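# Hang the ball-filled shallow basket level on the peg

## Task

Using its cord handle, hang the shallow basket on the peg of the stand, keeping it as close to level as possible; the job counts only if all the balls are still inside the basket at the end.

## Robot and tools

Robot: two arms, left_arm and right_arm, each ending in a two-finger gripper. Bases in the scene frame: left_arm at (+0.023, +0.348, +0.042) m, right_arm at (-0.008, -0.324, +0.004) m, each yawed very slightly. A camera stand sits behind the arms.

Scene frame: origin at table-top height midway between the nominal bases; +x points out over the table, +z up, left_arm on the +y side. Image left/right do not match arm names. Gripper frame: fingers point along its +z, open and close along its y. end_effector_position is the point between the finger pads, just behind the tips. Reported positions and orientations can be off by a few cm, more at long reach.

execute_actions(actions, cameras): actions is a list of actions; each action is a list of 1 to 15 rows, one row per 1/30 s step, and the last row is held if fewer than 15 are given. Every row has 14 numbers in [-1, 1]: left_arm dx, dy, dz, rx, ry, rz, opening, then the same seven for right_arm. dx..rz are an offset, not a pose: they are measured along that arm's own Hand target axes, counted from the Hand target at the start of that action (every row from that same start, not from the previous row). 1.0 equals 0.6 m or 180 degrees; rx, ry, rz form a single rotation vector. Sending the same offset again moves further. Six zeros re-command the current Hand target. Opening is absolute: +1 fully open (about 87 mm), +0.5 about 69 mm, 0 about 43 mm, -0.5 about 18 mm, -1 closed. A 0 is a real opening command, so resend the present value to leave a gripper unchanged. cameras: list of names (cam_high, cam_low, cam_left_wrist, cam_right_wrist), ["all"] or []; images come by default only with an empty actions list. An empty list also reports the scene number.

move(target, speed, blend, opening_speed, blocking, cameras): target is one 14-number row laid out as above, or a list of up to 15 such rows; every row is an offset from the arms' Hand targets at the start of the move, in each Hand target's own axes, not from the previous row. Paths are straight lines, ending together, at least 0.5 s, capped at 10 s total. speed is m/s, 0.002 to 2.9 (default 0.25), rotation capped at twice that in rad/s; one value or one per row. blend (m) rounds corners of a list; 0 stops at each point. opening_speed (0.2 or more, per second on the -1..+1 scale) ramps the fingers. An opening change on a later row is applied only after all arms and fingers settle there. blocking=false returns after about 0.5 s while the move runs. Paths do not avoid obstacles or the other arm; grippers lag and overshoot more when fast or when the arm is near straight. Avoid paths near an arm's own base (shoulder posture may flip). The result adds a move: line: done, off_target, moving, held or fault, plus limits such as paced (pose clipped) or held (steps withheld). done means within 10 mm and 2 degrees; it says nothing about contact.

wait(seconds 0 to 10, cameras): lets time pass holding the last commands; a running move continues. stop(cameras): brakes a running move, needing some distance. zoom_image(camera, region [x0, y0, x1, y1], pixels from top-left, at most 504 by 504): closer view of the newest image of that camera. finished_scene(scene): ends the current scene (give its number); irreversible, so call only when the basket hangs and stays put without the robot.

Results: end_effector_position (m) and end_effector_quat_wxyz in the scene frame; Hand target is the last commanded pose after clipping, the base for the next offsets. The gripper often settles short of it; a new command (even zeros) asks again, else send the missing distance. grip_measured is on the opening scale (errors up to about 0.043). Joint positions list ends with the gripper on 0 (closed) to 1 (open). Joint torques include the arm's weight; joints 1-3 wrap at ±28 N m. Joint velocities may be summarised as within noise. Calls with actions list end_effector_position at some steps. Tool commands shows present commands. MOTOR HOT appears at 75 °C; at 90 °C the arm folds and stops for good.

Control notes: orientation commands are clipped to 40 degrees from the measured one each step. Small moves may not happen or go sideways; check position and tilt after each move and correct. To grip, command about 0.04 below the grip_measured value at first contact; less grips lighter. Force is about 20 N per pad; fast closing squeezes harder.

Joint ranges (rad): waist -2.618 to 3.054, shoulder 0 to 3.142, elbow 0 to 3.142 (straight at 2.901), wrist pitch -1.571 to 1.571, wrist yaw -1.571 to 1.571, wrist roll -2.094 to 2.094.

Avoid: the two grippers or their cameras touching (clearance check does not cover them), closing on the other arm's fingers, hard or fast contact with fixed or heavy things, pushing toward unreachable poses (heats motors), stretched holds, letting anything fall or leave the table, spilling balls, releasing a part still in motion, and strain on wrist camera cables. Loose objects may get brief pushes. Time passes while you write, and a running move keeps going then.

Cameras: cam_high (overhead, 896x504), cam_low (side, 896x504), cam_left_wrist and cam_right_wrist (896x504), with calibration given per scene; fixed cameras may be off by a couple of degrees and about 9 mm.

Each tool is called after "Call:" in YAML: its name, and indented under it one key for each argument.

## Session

Call:
execute_actions:
  actions: []

Scene clock: 0.00 s.
left_arm: end_effector_position=(+0.3401, +0.1274, +0.1858) grip_measured=+1.000 end_effector_quat_wxyz=(+0.602, +0.105, +0.771, -0.178) | right_arm: end_effector_position=(+0.3466, -0.3145, +0.1091) grip_measured=+1.000 end_effector_quat_wxyz=(+0.592, +0.165, +0.788, +0.027)
Joint positions: left_arm=[-0.746 1.246 0.485 0.538 -0.281 -0.215 1] | right_arm=[0.141 1.179 0.358 0.509 0.268 0.337 1]
Joint velocities: within noise
Joint torques (N m): no reading
Heat: left arm: 23 °C; right arm: 24 °C.
Hand target: left_arm +0.3417, +0.1260, +0.1927; +0.608, +0.103, +0.766, -0.182 | right_arm +0.3479, -0.3142, +0.1122; +0.595, +0.165, +0.786, +0.028
Tool commands: left_gripper/opening=+1.0 right_gripper/opening=+1.0
camera_calibration:
cam_left_wrist: T_world_to_cam=[[-0.373483, -0.914933, 0.152997, 0.210823], [-0.84364, 0.266431, -0.46614, 0.364241], [0.385723, -0.30317, -0.871381, 0.214439], [0, 0, 0, 1]] pos_world=[0.303313, 0.160855, 0.324391]
cam_right_wrist: T_world_to_cam=[[-0.226313, -0.945932, -0.232368, -0.196178], [-0.877743, 0.301478, -0.372396, 0.459666], [0.422315, 0.119682, -0.898513, 0.132781], [0, 0, 0, 1]] pos_world=[0.302996, -0.340041, 0.244898]

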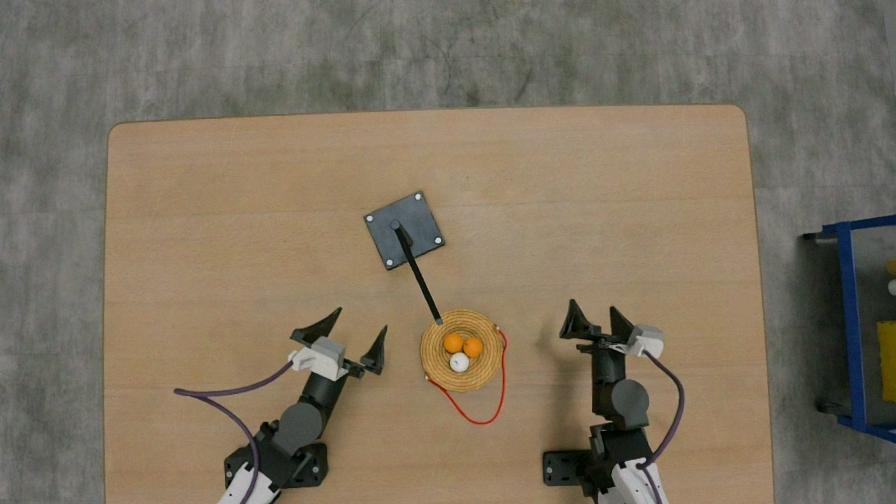

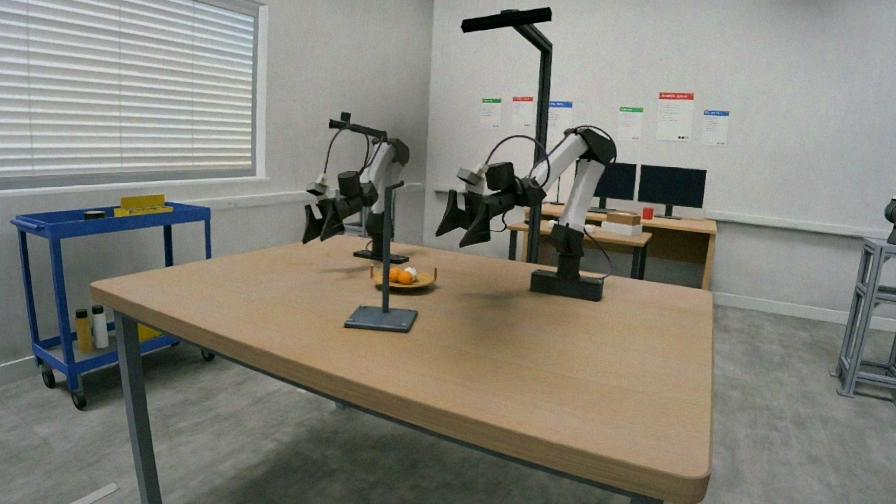

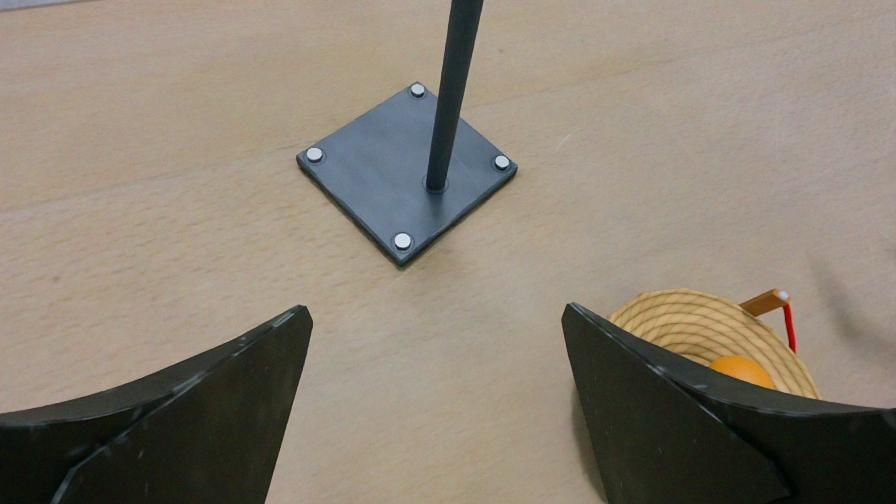

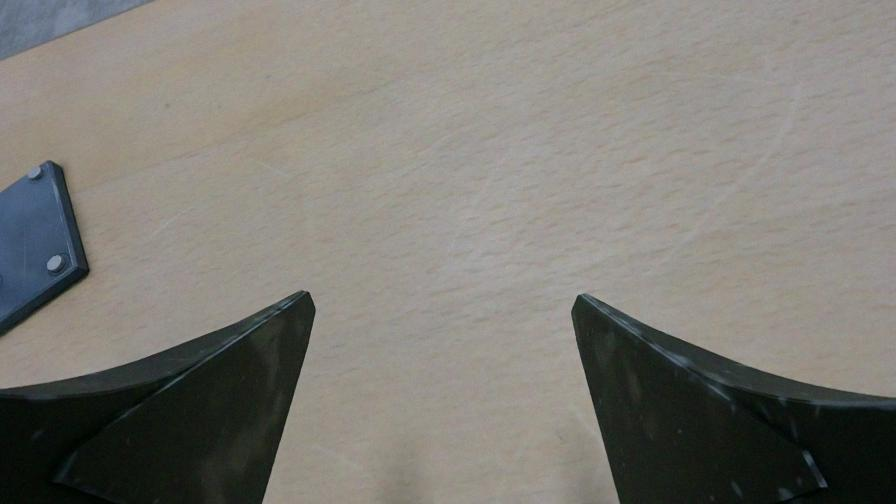

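Call:
move:
  target:
    - [-0.019,-0.1108,-0.2225,0.07,0.13,0.08,0.3,0,0,0,0,0,0,1]
    - [0.0638,-0.477,-0.1755,0.1458,0.2758,0.1648,0.3,0,0,0,0,0,0,1]
  blend: [0.04,0]
  cameras: ["all"]

Call:
zoom_image:
  camera: "cam_left_wrist"
  region: [150, 0, 550, 380]

Scene clock: 3.73 s.
left_arm: end_effector_position=(+0.1318, -0.0903, +0.2188) grip_measured=+0.300 end_effector_quat_wxyz=(+0.225, +0.482, +0.838, -0.125) | right_arm: end_effector_position=(+0.3466, -0.3145, +0.1091) grip_measured=+1.000 end_effector_quat_wxyz=(+0.592, +0.165, +0.788, +0.027)
Joint positions: left_arm=[-1.401 1.97 1.964 -1.068 -0.165 -0.28 0.65] | right_arm=[0.141 1.179 0.358 0.509 0.268 0.337 1]
Joint torques (N m): left_arm=[-0.43 -8.62 7.31 1.29 -0.03 -0.16] | right_arm=[0.06 -3.84 8.43 1.78 0.21 0.13]
Heat: left arm: 23 °C; right arm: 25 °C.
Hand target: left_arm +0.1300, -0.0949, +0.2203; +0.224, +0.483, +0.837, -0.130 | right_arm +0.3479, -0.3142, +0.1122; +0.595, +0.165, +0.786, +0.028
Off the commanded pose: left_arm 0.005 m, 1 deg | right_arm 0.003 m, 0 deg.
move: done
camera_calibration:
cam_left_wrist: T_world_to_cam=[[-0.860222, -0.509876, -0.00665769, 0.064475], [-0.482401, 0.809499, 0.334664, 0.0880986], [-0.165248, 0.291097, -0.942314, 0.3994], [0, 0, 0, 1]] pos_world=[0.163962, -0.154706, 0.347306]
cam_right_wrist: T_world_to_cam=[[-0.226313, -0.945932, -0.232368, -0.196178], [-0.877743, 0.301478, -0.372396, 0.459666], [0.422315, 0.119682, -0.898513, 0.132781], [0, 0, 0, 1]] pos_world=[0.302996, -0.340041, 0.244898]

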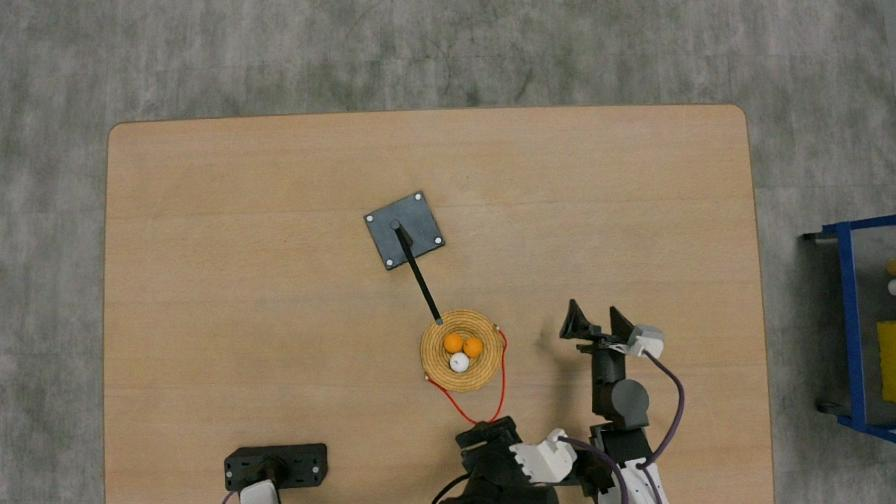

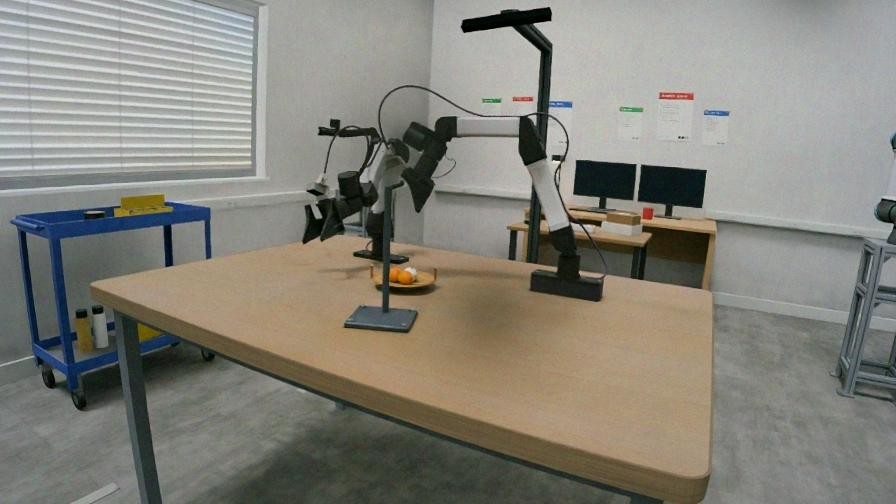

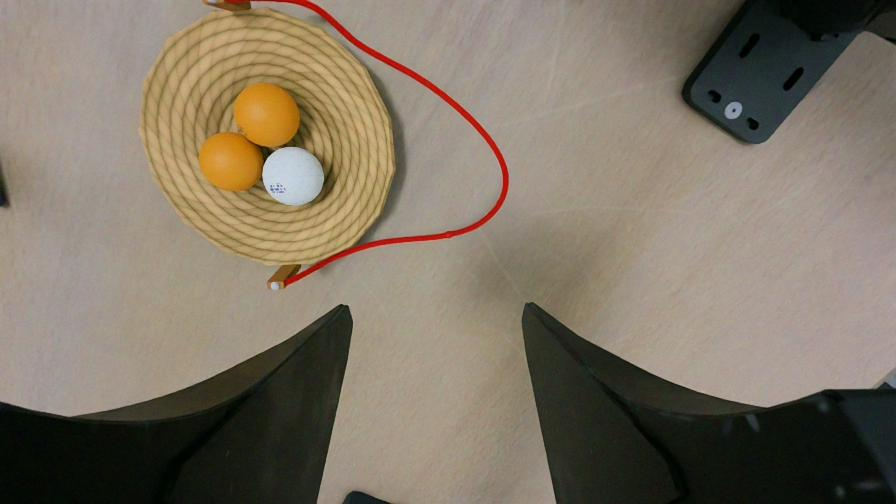

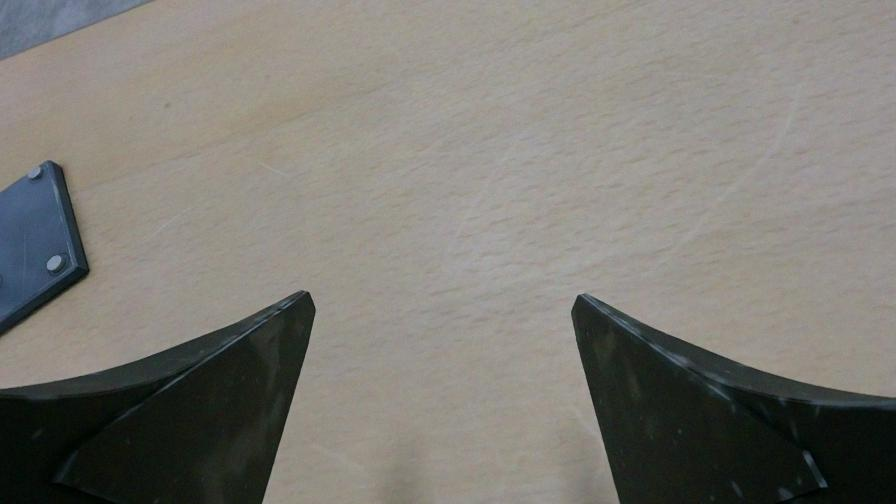

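Scaled by 1.260 from the camera's 896x504 image, which has a finer 1280x720 frame.

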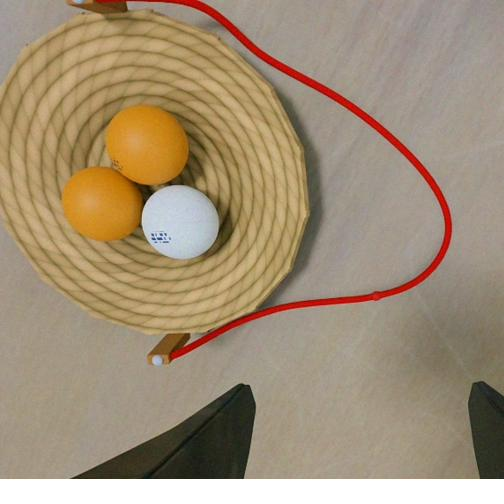

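Call:
move:
  target: [0.1058,-0.0805,0.2185,0,-0.0833,0,0.1,0,0,0,0,0,0,1]
  cameras: ["cam_left_wrist"]

Scene clock: 6.00 s.
left_arm: end_effector_position=(+0.0933, -0.1263, +0.0773) grip_measured=+0.100 end_effector_quat_wxyz=(+0.325, +0.466, +0.801, -0.190) | right_arm: end_effector_position=(+0.3466, -0.3145, +0.1091) grip_measured=+1.000 end_effector_quat_wxyz=(+0.592, +0.165, +0.788, +0.027)
Joint positions: left_arm=[-1.543 1.958 1.259 -0.152 -0.31 -0.337 0.55] | right_arm=[0.141 1.179 0.358 0.509 0.268 0.337 1]
Joint torques (N m): left_arm=[-0.57 -8.91 4.78 1.93 -0.31 -0.21] | right_arm=[0.08 -3.84 8.42 1.78 0.21 0.13]
Heat: left arm: 24 °C; right arm: 25 °C.
Hand target: left_arm +0.0934, -0.1282, +0.0749; +0.331, +0.462, +0.800, -0.191 | right_arm +0.3479, -0.3142, +0.1122; +0.595, +0.165, +0.786, +0.028
Off the commanded pose: left_arm 0.003 m, 1 deg | right_arm 0.003 m, 0 deg.
move: done
camera_calibration:
cam_left_wrist: T_world_to_cam=[[-0.866304, -0.499508, 0.00304567, 0.0132165], [-0.497265, 0.862961, 0.0895845, 0.17308], [-0.0473765, 0.0760929, -0.995975, 0.236259], [0, 0, 0, 1]] pos_world=[0.108709, -0.160737, 0.219763]
Images, in order (width x height): cam_left_wrist 896x504.

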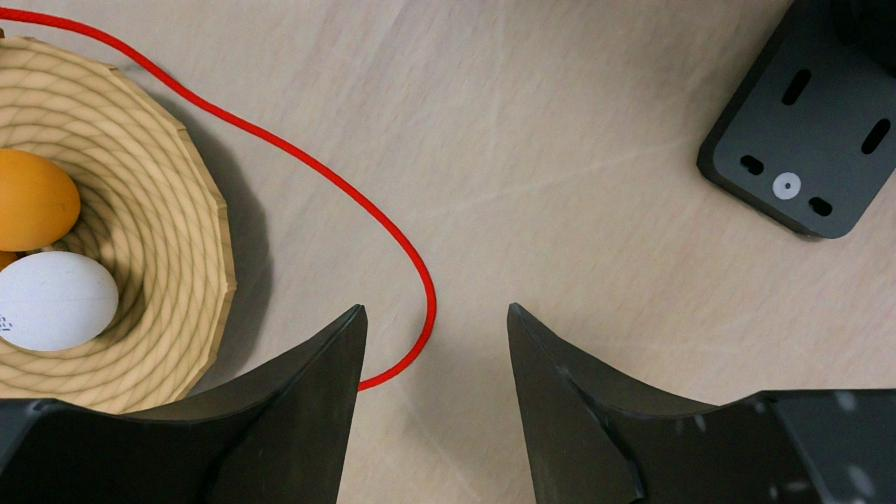

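Call:
move:
  target: [0.069,0.0033,0.0653,0,0,0,0.1,0,0,0,0,0,0,1]
  speed: 0.07
  cameras: ["cam_left_wrist"]

Scene clock: 7.67 s.
left_arm: end_effector_position=(+0.0936, -0.1263, +0.0252) grip_measured=+0.100 end_effector_quat_wxyz=(+0.329, +0.463, +0.800, -0.194) | right_arm: end_effector_position=(+0.3466, -0.3145, +0.1091) grip_measured=+1.000 end_effector_quat_wxyz=(+0.592, +0.165, +0.788, +0.027)
Joint positions: left_arm=[-1.543 2.059 1.161 0.058 -0.312 -0.337 0.55] | right_arm=[0.141 1.179 0.358 0.509 0.268 0.337 1]
Joint torques (N m): left_arm=[-0.25 -8.44 4.33 1.91 -0.26 -0.18] | right_arm=[0.06 -3.81 8.39 1.78 0.21 0.13]
Heat: left arm: 24 °C; right arm: 25 °C.
Hand target: left_arm +0.0943, -0.1258, +0.0179; +0.331, +0.462, +0.800, -0.191 | right_arm +0.3479, -0.3142, +0.1122; +0.595, +0.165, +0.786, +0.028
Off the commanded pose: left_arm 0.007 m, 0 deg | right_arm 0.003 m, 0 deg.
move: done
camera_calibration:
cam_left_wrist: T_world_to_cam=[[-0.865829, -0.50029, 0.00706663, 0.0133275], [-0.49826, 0.86343, 0.0789013, 0.178304], [-0.0455751, 0.064794, -0.996857, 0.182707], [0, 0, 0, 1]] pos_world=[0.108708, -0.159123, 0.16797]
Images, in order (width x height): cam_left_wrist 896x504.

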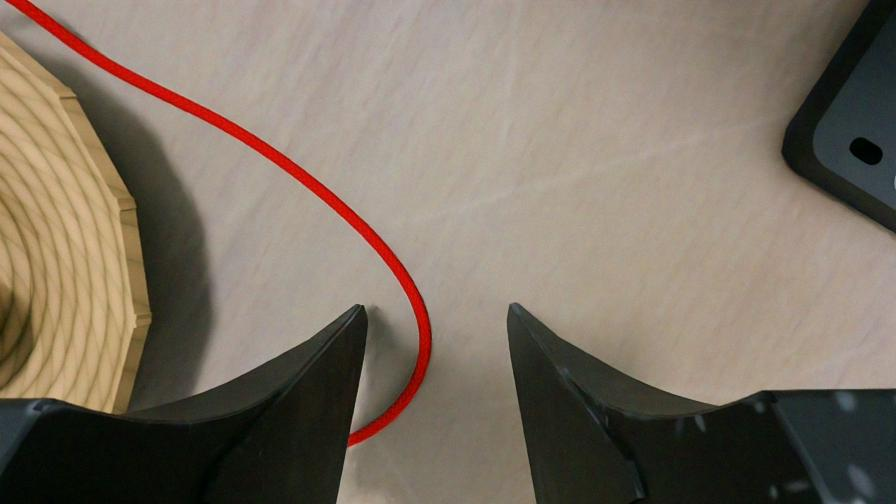

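Call:
move:
  target: [0.003,0,0.003,0,0,0,-1,0,0,0,0,0,0,1]
  speed: 0.06
  opening_speed: 0.8
  cameras: ["cam_left_wrist"]

Scene clock: 9.47 s.
left_arm: end_effector_position=(+0.0937, -0.1273, +0.0238) grip_measured=-0.922 end_effector_quat_wxyz=(+0.331, +0.462, +0.799, -0.196) | right_arm: end_effector_position=(+0.3466, -0.3145, +0.1091) grip_measured=+1.000 end_effector_quat_wxyz=(+0.592, +0.165, +0.788, +0.027)
Joint positions: left_arm=[-1.543 2.063 1.157 0.073 -0.312 -0.337 0.039] | right_arm=[0.141 1.179 0.358 0.509 0.268 0.337 1]
Joint torques (N m): left_arm=[-0.2 -8.4 4.36 1.92 -0.26 -0.18] | right_arm=[0.05 -3.84 8.4 1.78 0.2 0.13]
Heat: left arm: 24 °C; right arm: 25 °C.
Hand target: left_arm +0.0943, -0.1259, +0.0155; +0.331, +0.462, +0.800, -0.191 | right_arm +0.3479, -0.3142, +0.1122; +0.595, +0.165, +0.786, +0.028
Off the commanded pose: left_arm 0.009 m, 1 deg | right_arm 0.003 m, 0 deg.
move: done
camera_calibration:
cam_left_wrist: T_world_to_cam=[[-0.865843, -0.500217, 0.00998318, 0.0128153], [-0.498273, 0.863936, 0.0730714, 0.179524], [-0.0451764, 0.058294, -0.997277, 0.180612], [0, 0, 0, 1]] pos_world=[0.108707, -0.159215, 0.166875]
Images, in order (width x height): cam_left_wrist 896x504.

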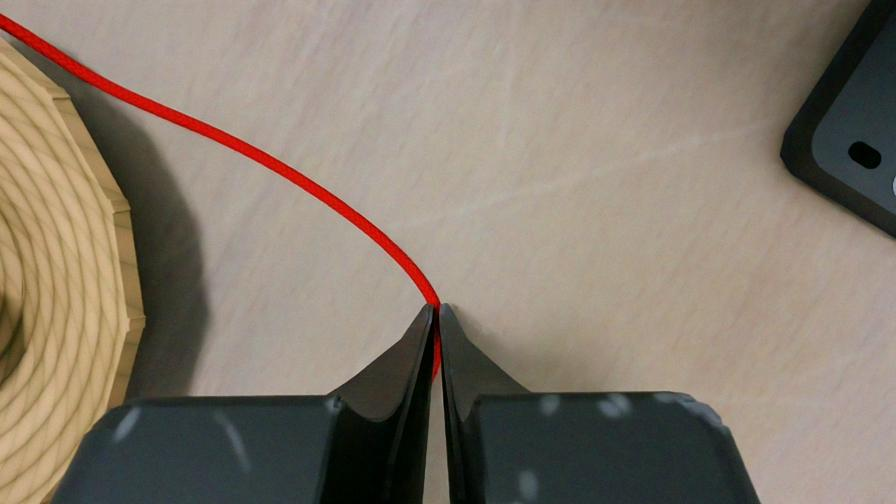

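Call:
move:
  target:
    - [-0.1365,0.1538,-0.1098,0,0,0,-1,0,0,0,0,0,0,1]
    - [-0.2633,0.2867,-0.195,0,0,0,-1,0,0,0,0,0,0,1]
    - [-0.3233,0.2858,-0.253,0,-0.02,0,-1,0,0,0,0,0,0,1]
    - [-0.434,0.2828,-0.366,0,-0.039,0,-1,0,0,0,0,0,0,1]
  speed: [0.12,0.1,0.04,0.04]
  blend: [0.03,0.01,0.01,0]
  cameras: ["all"]

Call:
zoom_image:
  camera: "cam_low"
  region: [330, 130, 510, 330]

Scene clock: 16.57 s.
left_arm: end_effector_position=(+0.2534, -0.0588, +0.3444) grip_measured=-0.922 end_effector_quat_wxyz=(+0.365, +0.449, +0.788, -0.210) | right_arm: end_effector_position=(+0.3466, -0.3145, +0.1091) grip_measured=+1.000 end_effector_quat_wxyz=(+0.592, +0.165, +0.788, +0.027)
Joint positions: left_arm=[-1.094 1.823 2.108 -0.987 -0.014 -0.017 0.039] | right_arm=[0.141 1.179 0.358 0.509 0.268 0.337 1]
Joint torques (N m): left_arm=[-0.28 -7.46 7.62 2.06 0.02 -0.03] | right_arm=[0.05 -3.85 8.4 1.78 0.2 0.13]
Heat: left arm: 26 °C; right arm: 26 °C.
Hand target: left_arm +0.2558, -0.0661, +0.3547; +0.379, +0.449, +0.778, -0.219 | right_arm +0.3479, -0.3142, +0.1122; +0.595, +0.165, +0.786, +0.028
Off the commanded pose: left_arm 0.013 m, 2 deg | right_arm 0.003 m, 0 deg.
move: off_target (left_arm)
camera_calibration:
cam_left_wrist: T_world_to_cam=[[-0.857953, -0.513689, 0.00634211, 0.180686], [-0.513725, 0.857927, -0.00698315, 0.20757], [-0.00185389, -0.00924931, -0.999956, 0.48952], [0, 0, 0, 1]] pos_world=[0.262562, -0.0807353, 0.489802]
cam_right_wrist: T_world_to_cam=[[-0.226313, -0.945932, -0.232368, -0.196178], [-0.877743, 0.301478, -0.372396, 0.459666], [0.422315, 0.119682, -0.898513, 0.132781], [0, 0, 0, 1]] pos_world=[0.302996, -0.340041, 0.244898]

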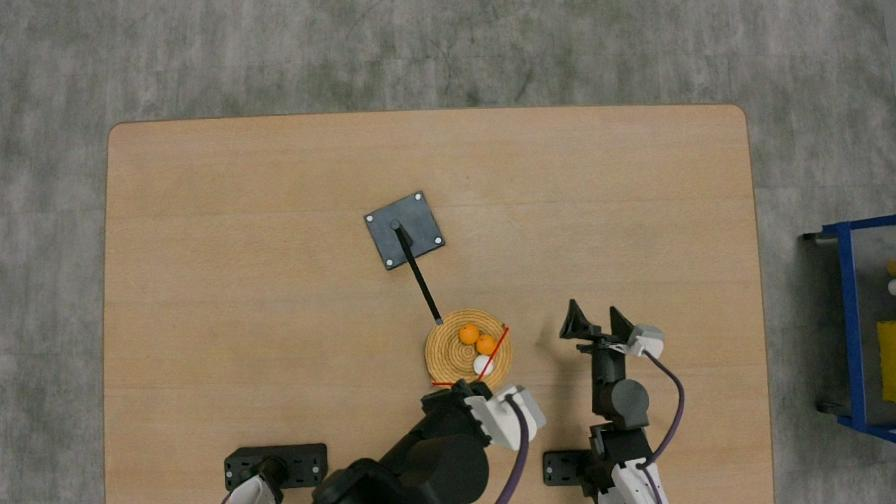

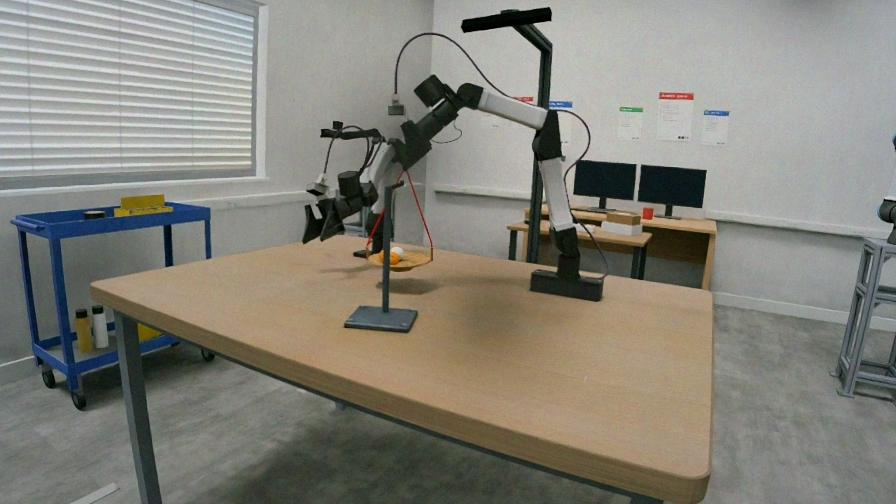

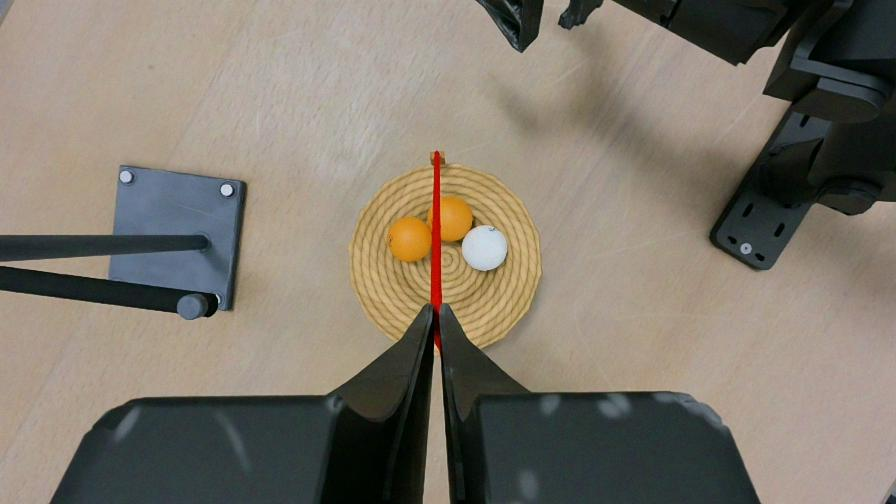

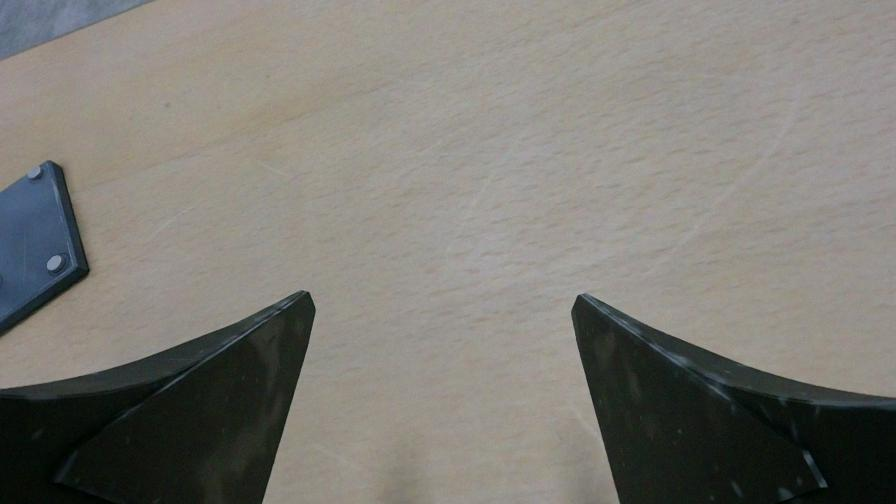

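Scaled by 2.520 from the camera's 896x504 image, which has a finer 1280x720 frame.

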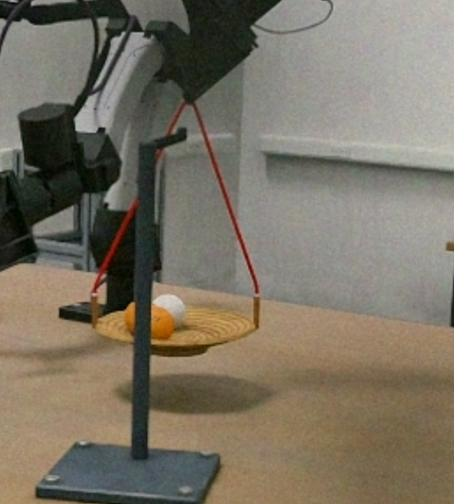

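Call:
move:
  target: [-0.0298,0.0835,-0.0375,0,-0.0444,0,-1,0,0,0,0,0,0,1]
  speed: 0.05
  cameras: ["cam_high","cam_low","cam_left_wrist"]

Call:
zoom_image:
  camera: "cam_low"
  region: [330, 130, 510, 330]

Scene clock: 18.90 s.
left_arm: end_effector_position=(+0.2957, -0.0366, +0.3525) grip_measured=-0.922 end_effector_quat_wxyz=(+0.394, +0.437, +0.774, -0.232) | right_arm: end_effector_position=(+0.3466, -0.3145, +0.1091) grip_measured=+1.000 end_effector_quat_wxyz=(+0.592, +0.165, +0.788, +0.027)
Joint positions: left_arm=[-0.955 1.763 2.007 -0.868 0.102 0.055 0.039] | right_arm=[0.141 1.179 0.358 0.509 0.268 0.337 1]
Joint torques (N m): left_arm=[0.29 -11.84 5.5 2.42 0.2 0.02] | right_arm=[0.05 -3.85 8.43 1.79 0.21 0.13]
Heat: left arm: 27 °C; right arm: 26 °C.
Hand target: left_arm +0.2959, -0.0352, +0.3827; +0.433, +0.433, +0.750, -0.250 | right_arm +0.3479, -0.3142, +0.1122; +0.595, +0.165, +0.786, +0.028
Off the commanded pose: left_arm 0.030 m, 6 deg | right_arm 0.003 m, 0 deg.
move: off_target (left_arm)
camera_calibration:
cam_left_wrist: T_world_to_cam=[[-0.857417, -0.51432, 0.0176346, 0.224211], [-0.513727, 0.853402, -0.088263, 0.238786], [0.030346, -0.0847375, -0.995941, 0.484175], [0, 0, 0, 1]] pos_world=[0.300221, -0.0474365, 0.499331]
Images, in order (width x height): cam_high 896x504, cam_low 896x504, cam_left_wrist 896x504.

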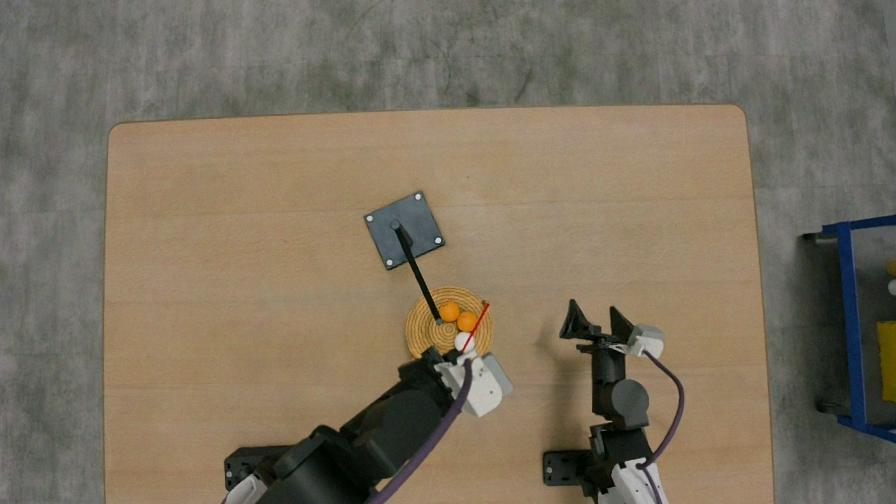

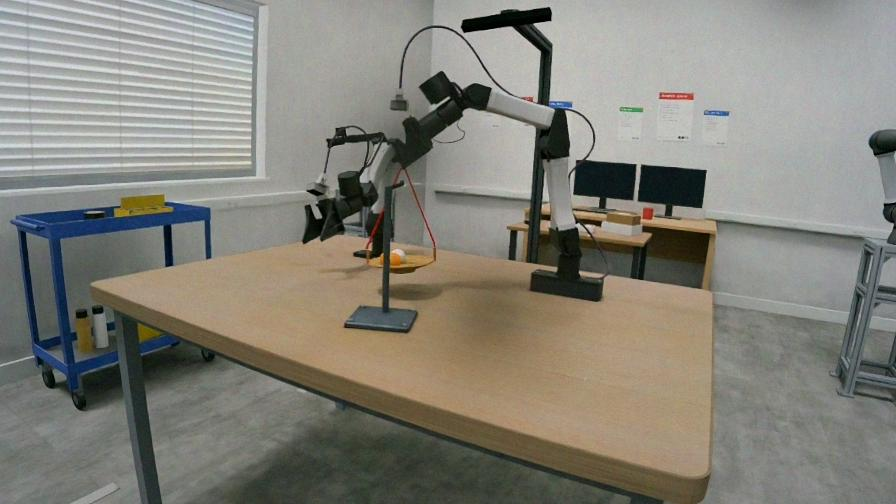

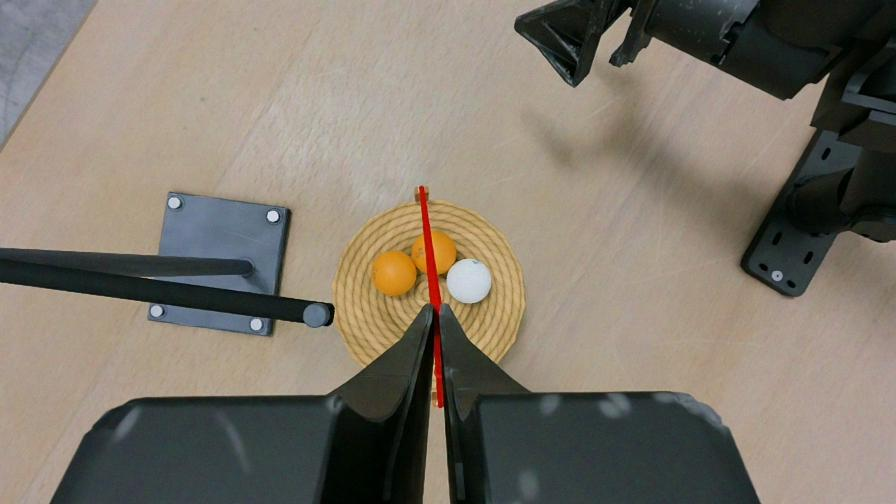

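Scaled by 2.520 from the camera's 896x504 image, which has a finer 1280x720 frame.

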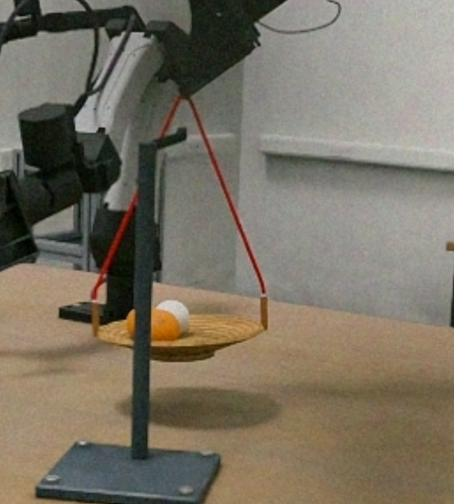

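Call:
move:
  target: [-0.0055,0.0658,-0.0024,0,0,0,-1,0,0,0,0,0,0,1]
  speed: 0.04
  cameras: ["cam_low","cam_left_wrist"]

Call:
zoom_image:
  camera: "cam_low"
  region: [330, 130, 510, 330]

Call:
zoom_image:
  camera: "cam_left_wrist"
  region: [300, 180, 550, 430]

Scene clock: 21.03 s.
left_arm: end_effector_position=(+0.3265, -0.0126, +0.3681) grip_measured=-0.922 end_effector_quat_wxyz=(+0.410, +0.432, +0.767, -0.241) | right_arm: end_effector_position=(+0.3466, -0.3145, +0.1091) grip_measured=+1.000 end_effector_quat_wxyz=(+0.592, +0.165, +0.788, +0.027)
Joint positions: left_arm=[-0.842 1.763 2.047 -0.877 0.199 0.113 0.039] | right_arm=[0.141 1.179 0.358 0.509 0.268 0.337 1]
Joint torques (N m): left_arm=[0.32 -8.17 7.71 2.18 0.18 0] | right_arm=[0.06 -3.84 8.4 1.78 0.2 0.13]
Heat: left arm: 27 °C; right arm: 27 °C.
Hand target: left_arm +0.3303, -0.0159, +0.3861; +0.433, +0.433, +0.750, -0.250 | right_arm +0.3479, -0.3142, +0.1122; +0.595, +0.165, +0.786, +0.028
Off the commanded pose: left_arm 0.019 m, 3 deg | right_arm 0.003 m, 0 deg.
move: off_target (left_arm)
camera_calibration:
cam_left_wrist: T_world_to_cam=[[-0.856751, -0.515364, 0.0194334, 0.261743], [-0.513336, 0.848541, -0.128317, 0.250108], [0.0496398, -0.119911, -0.991543, 0.492398], [0, 0, 0, 1]] pos_world=[0.328196, -0.0182901, 0.51524]
Images, in order (width x height): cam_low 896x504, cam_left_wrist 896x504.

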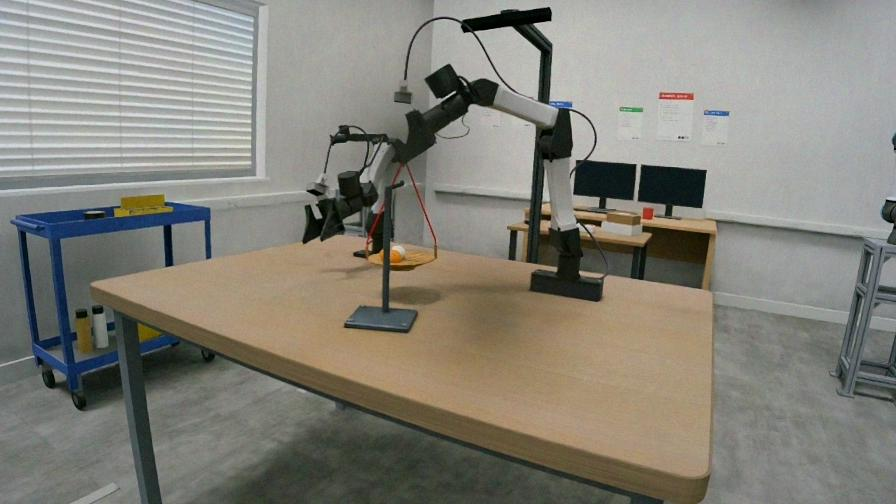

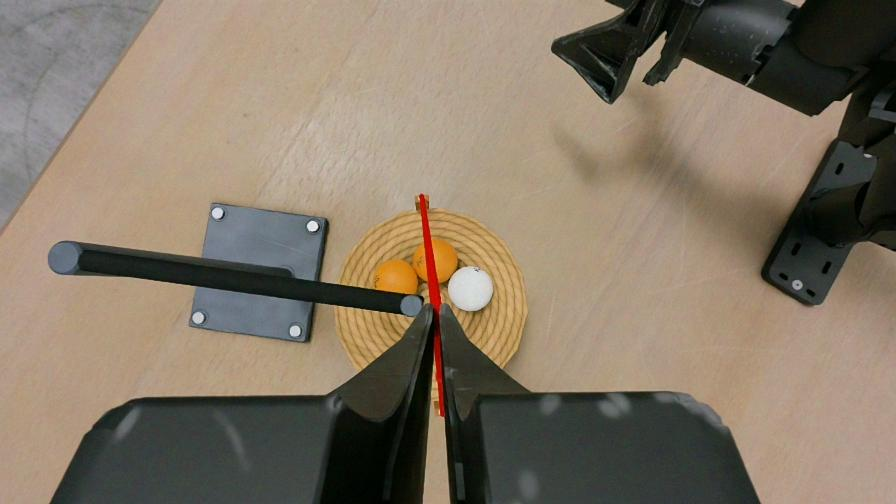

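Scaled by 2.520 from the camera's 896x504 image, which has a finer 1280x720 frame.

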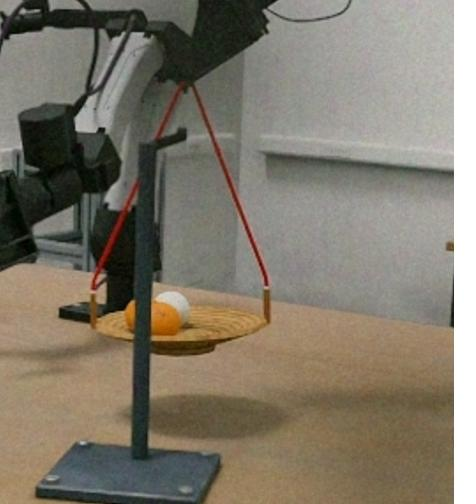

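Scaled by 2.016 from the camera's 896x504 image, which has a finer 1280x720 frame.

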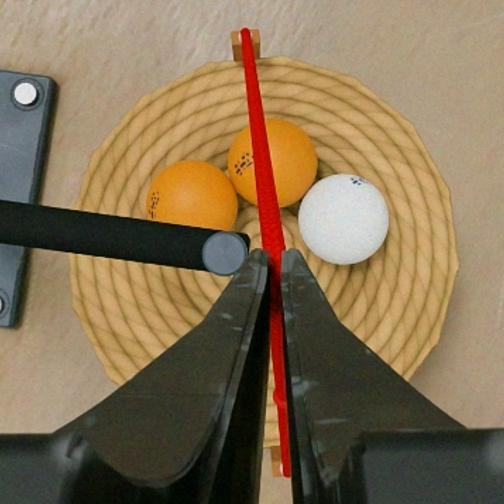

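Call:
move:
  target: [0.0025,0.0813,0.0157,0,0,0,-1,0,0,0,0,0,0,1]
  speed: 0.04
  cameras: ["cam_low","cam_left_wrist"]

Call:
zoom_image:
  camera: "cam_low"
  region: [330, 130, 510, 330]

Call:
zoom_image:
  camera: "cam_left_wrist"
  region: [300, 180, 550, 430]

Scene clock: 23.07 s.
left_arm: end_effector_position=(+0.3709, +0.0060, +0.3664) grip_measured=-0.922 end_effector_quat_wxyz=(+0.413, +0.429, +0.765, -0.244) | right_arm: end_effector_position=(+0.3466, -0.3145, +0.1091) grip_measured=+1.000 end_effector_quat_wxyz=(+0.592, +0.165, +0.788, +0.027)
Joint positions: left_arm=[-0.719 1.843 2.138 -0.895 0.302 0.179 0.039] | right_arm=[0.141 1.179 0.358 0.509 0.268 0.337 1]
Joint torques (N m): left_arm=[0.34 -8.02 7.82 2.17 0.28 -0.01] | right_arm=[0.05 -3.84 8.42 1.78 0.2 0.13]
Heat: left arm: 28 °C; right arm: 27 °C.
Hand target: left_arm +0.3763, +0.0022, +0.3803; +0.433, +0.433, +0.750, -0.250 | right_arm +0.3479, -0.3142, +0.1122; +0.595, +0.165, +0.786, +0.028
Off the commanded pose: left_arm 0.015 m, 3 deg | right_arm 0.003 m, 0 deg.
move: off_target (left_arm)
camera_calibration:
cam_left_wrist: T_world_to_cam=[[-0.855855, -0.516749, 0.0219462, 0.308212], [-0.514519, 0.8463, -0.13801, 0.260846], [0.0527436, -0.129409, -0.990188, 0.489208], [0, 0, 0, 1]] pos_world=[0.372193, 0.00182197, 0.513643]
Images, in order (width x height): cam_low 896x504, cam_left_wrist 896x504.

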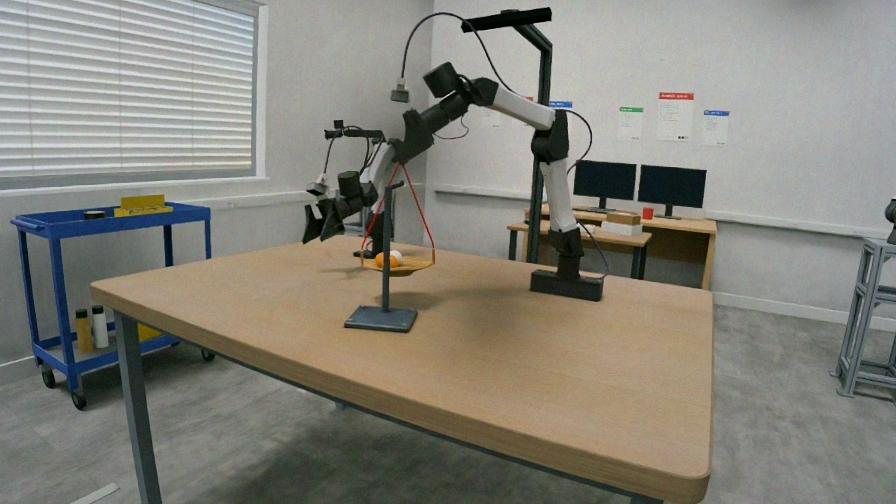

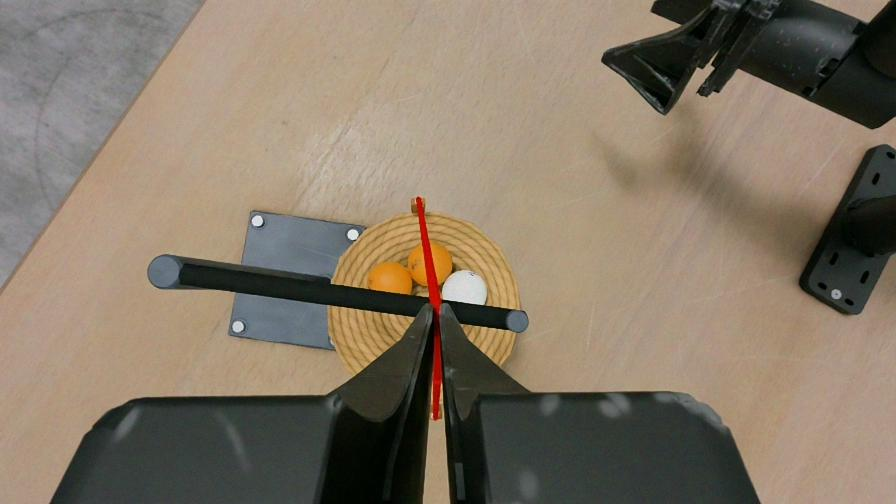

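Scaled by 2.520 from the camera's 896x504 image, which has a finer 1280x720 frame.

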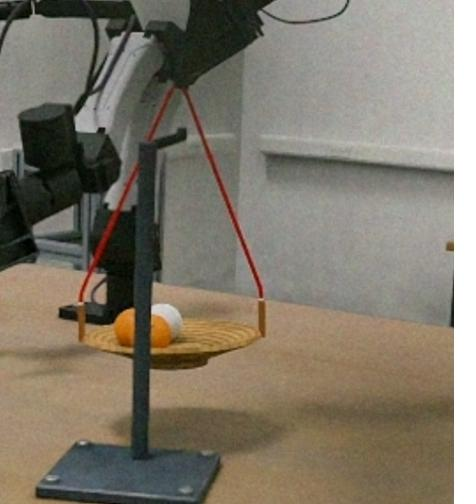

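Scaled by 2.016 from the camera's 896x504 image, which has a finer 1280x720 frame.

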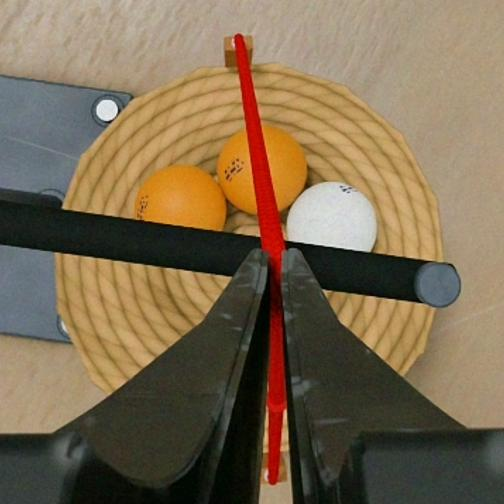

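Call:
move:
  target: [0.0425,0,0.0132,0,0,0,-1,0,0,0,0,0,0,1]
  speed: 0.03
  cameras: ["cam_low","cam_left_wrist"]

Call:
zoom_image:
  camera: "cam_left_wrist"
  region: [300, 180, 550, 430]

Scene clock: 24.67 s.
left_arm: end_effector_position=(+0.3727, +0.0056, +0.3234) grip_measured=-0.922 end_effector_quat_wxyz=(+0.392, +0.433, +0.775, -0.241) | right_arm: end_effector_position=(+0.3466, -0.3145, +0.1091) grip_measured=+1.000 end_effector_quat_wxyz=(+0.592, +0.165, +0.788, +0.027)
Joint positions: left_arm=[-0.716 1.814 1.947 -0.782 0.308 0.184 0.039] | right_arm=[0.141 1.179 0.358 0.509 0.268 0.337 1]
Joint torques (N m): left_arm=[0.62 -12.68 5.57 2.32 0.24 0] | right_arm=[0.05 -3.81 8.4 1.78 0.21 0.13]
Heat: left arm: 28 °C; right arm: 27 °C.
Hand target: left_arm +0.3733, +0.0072, +0.3539; +0.433, +0.433, +0.750, -0.250 | right_arm +0.3479, -0.3142, +0.1122; +0.595, +0.165, +0.786, +0.028
Off the commanded pose: left_arm 0.031 m, 6 deg | right_arm 0.003 m, 0 deg.
move: off_target (left_arm)
camera_calibration:
cam_left_wrist: T_world_to_cam=[[-0.857136, -0.513684, 0.0380321, 0.305743], [-0.514849, 0.85214, -0.0937469, 0.242103], [0.0157476, -0.0999347, -0.994869, 0.461647], [0, 0, 0, 1]] pos_world=[0.37944, -0.00311594, 0.470346]
Images, in order (width x height): cam_low 896x504, cam_left_wrist 896x504.

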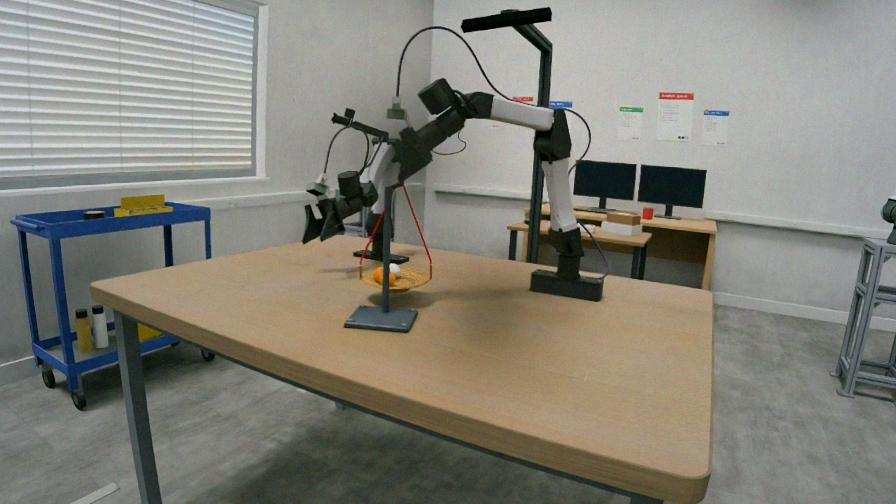

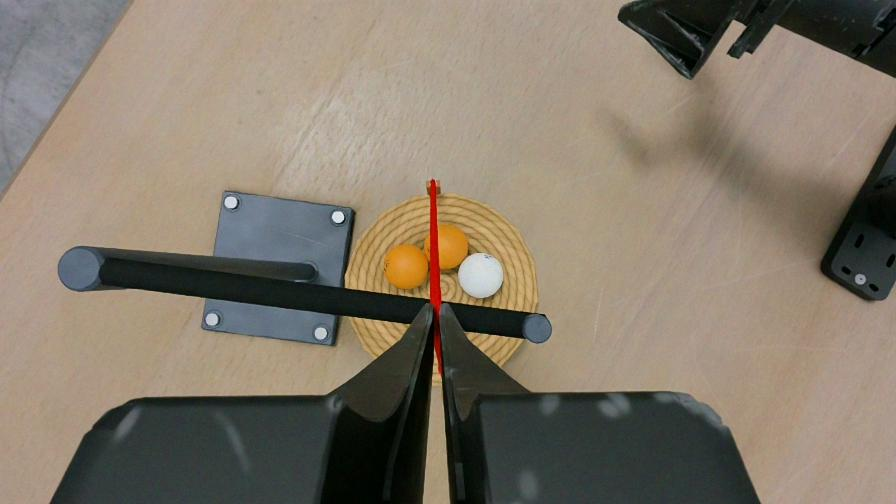

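Scaled by 2.016 from the camera's 896x504 image, which has a finer 1280x720 frame.

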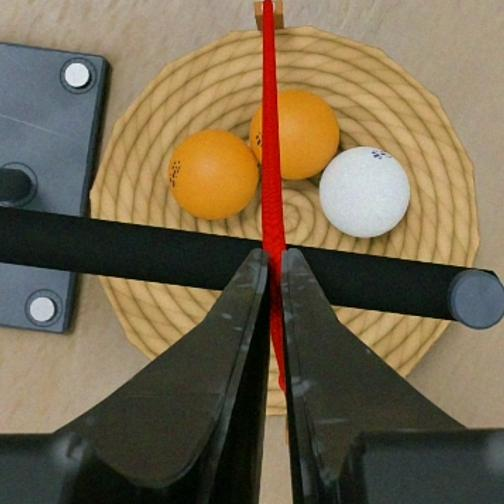

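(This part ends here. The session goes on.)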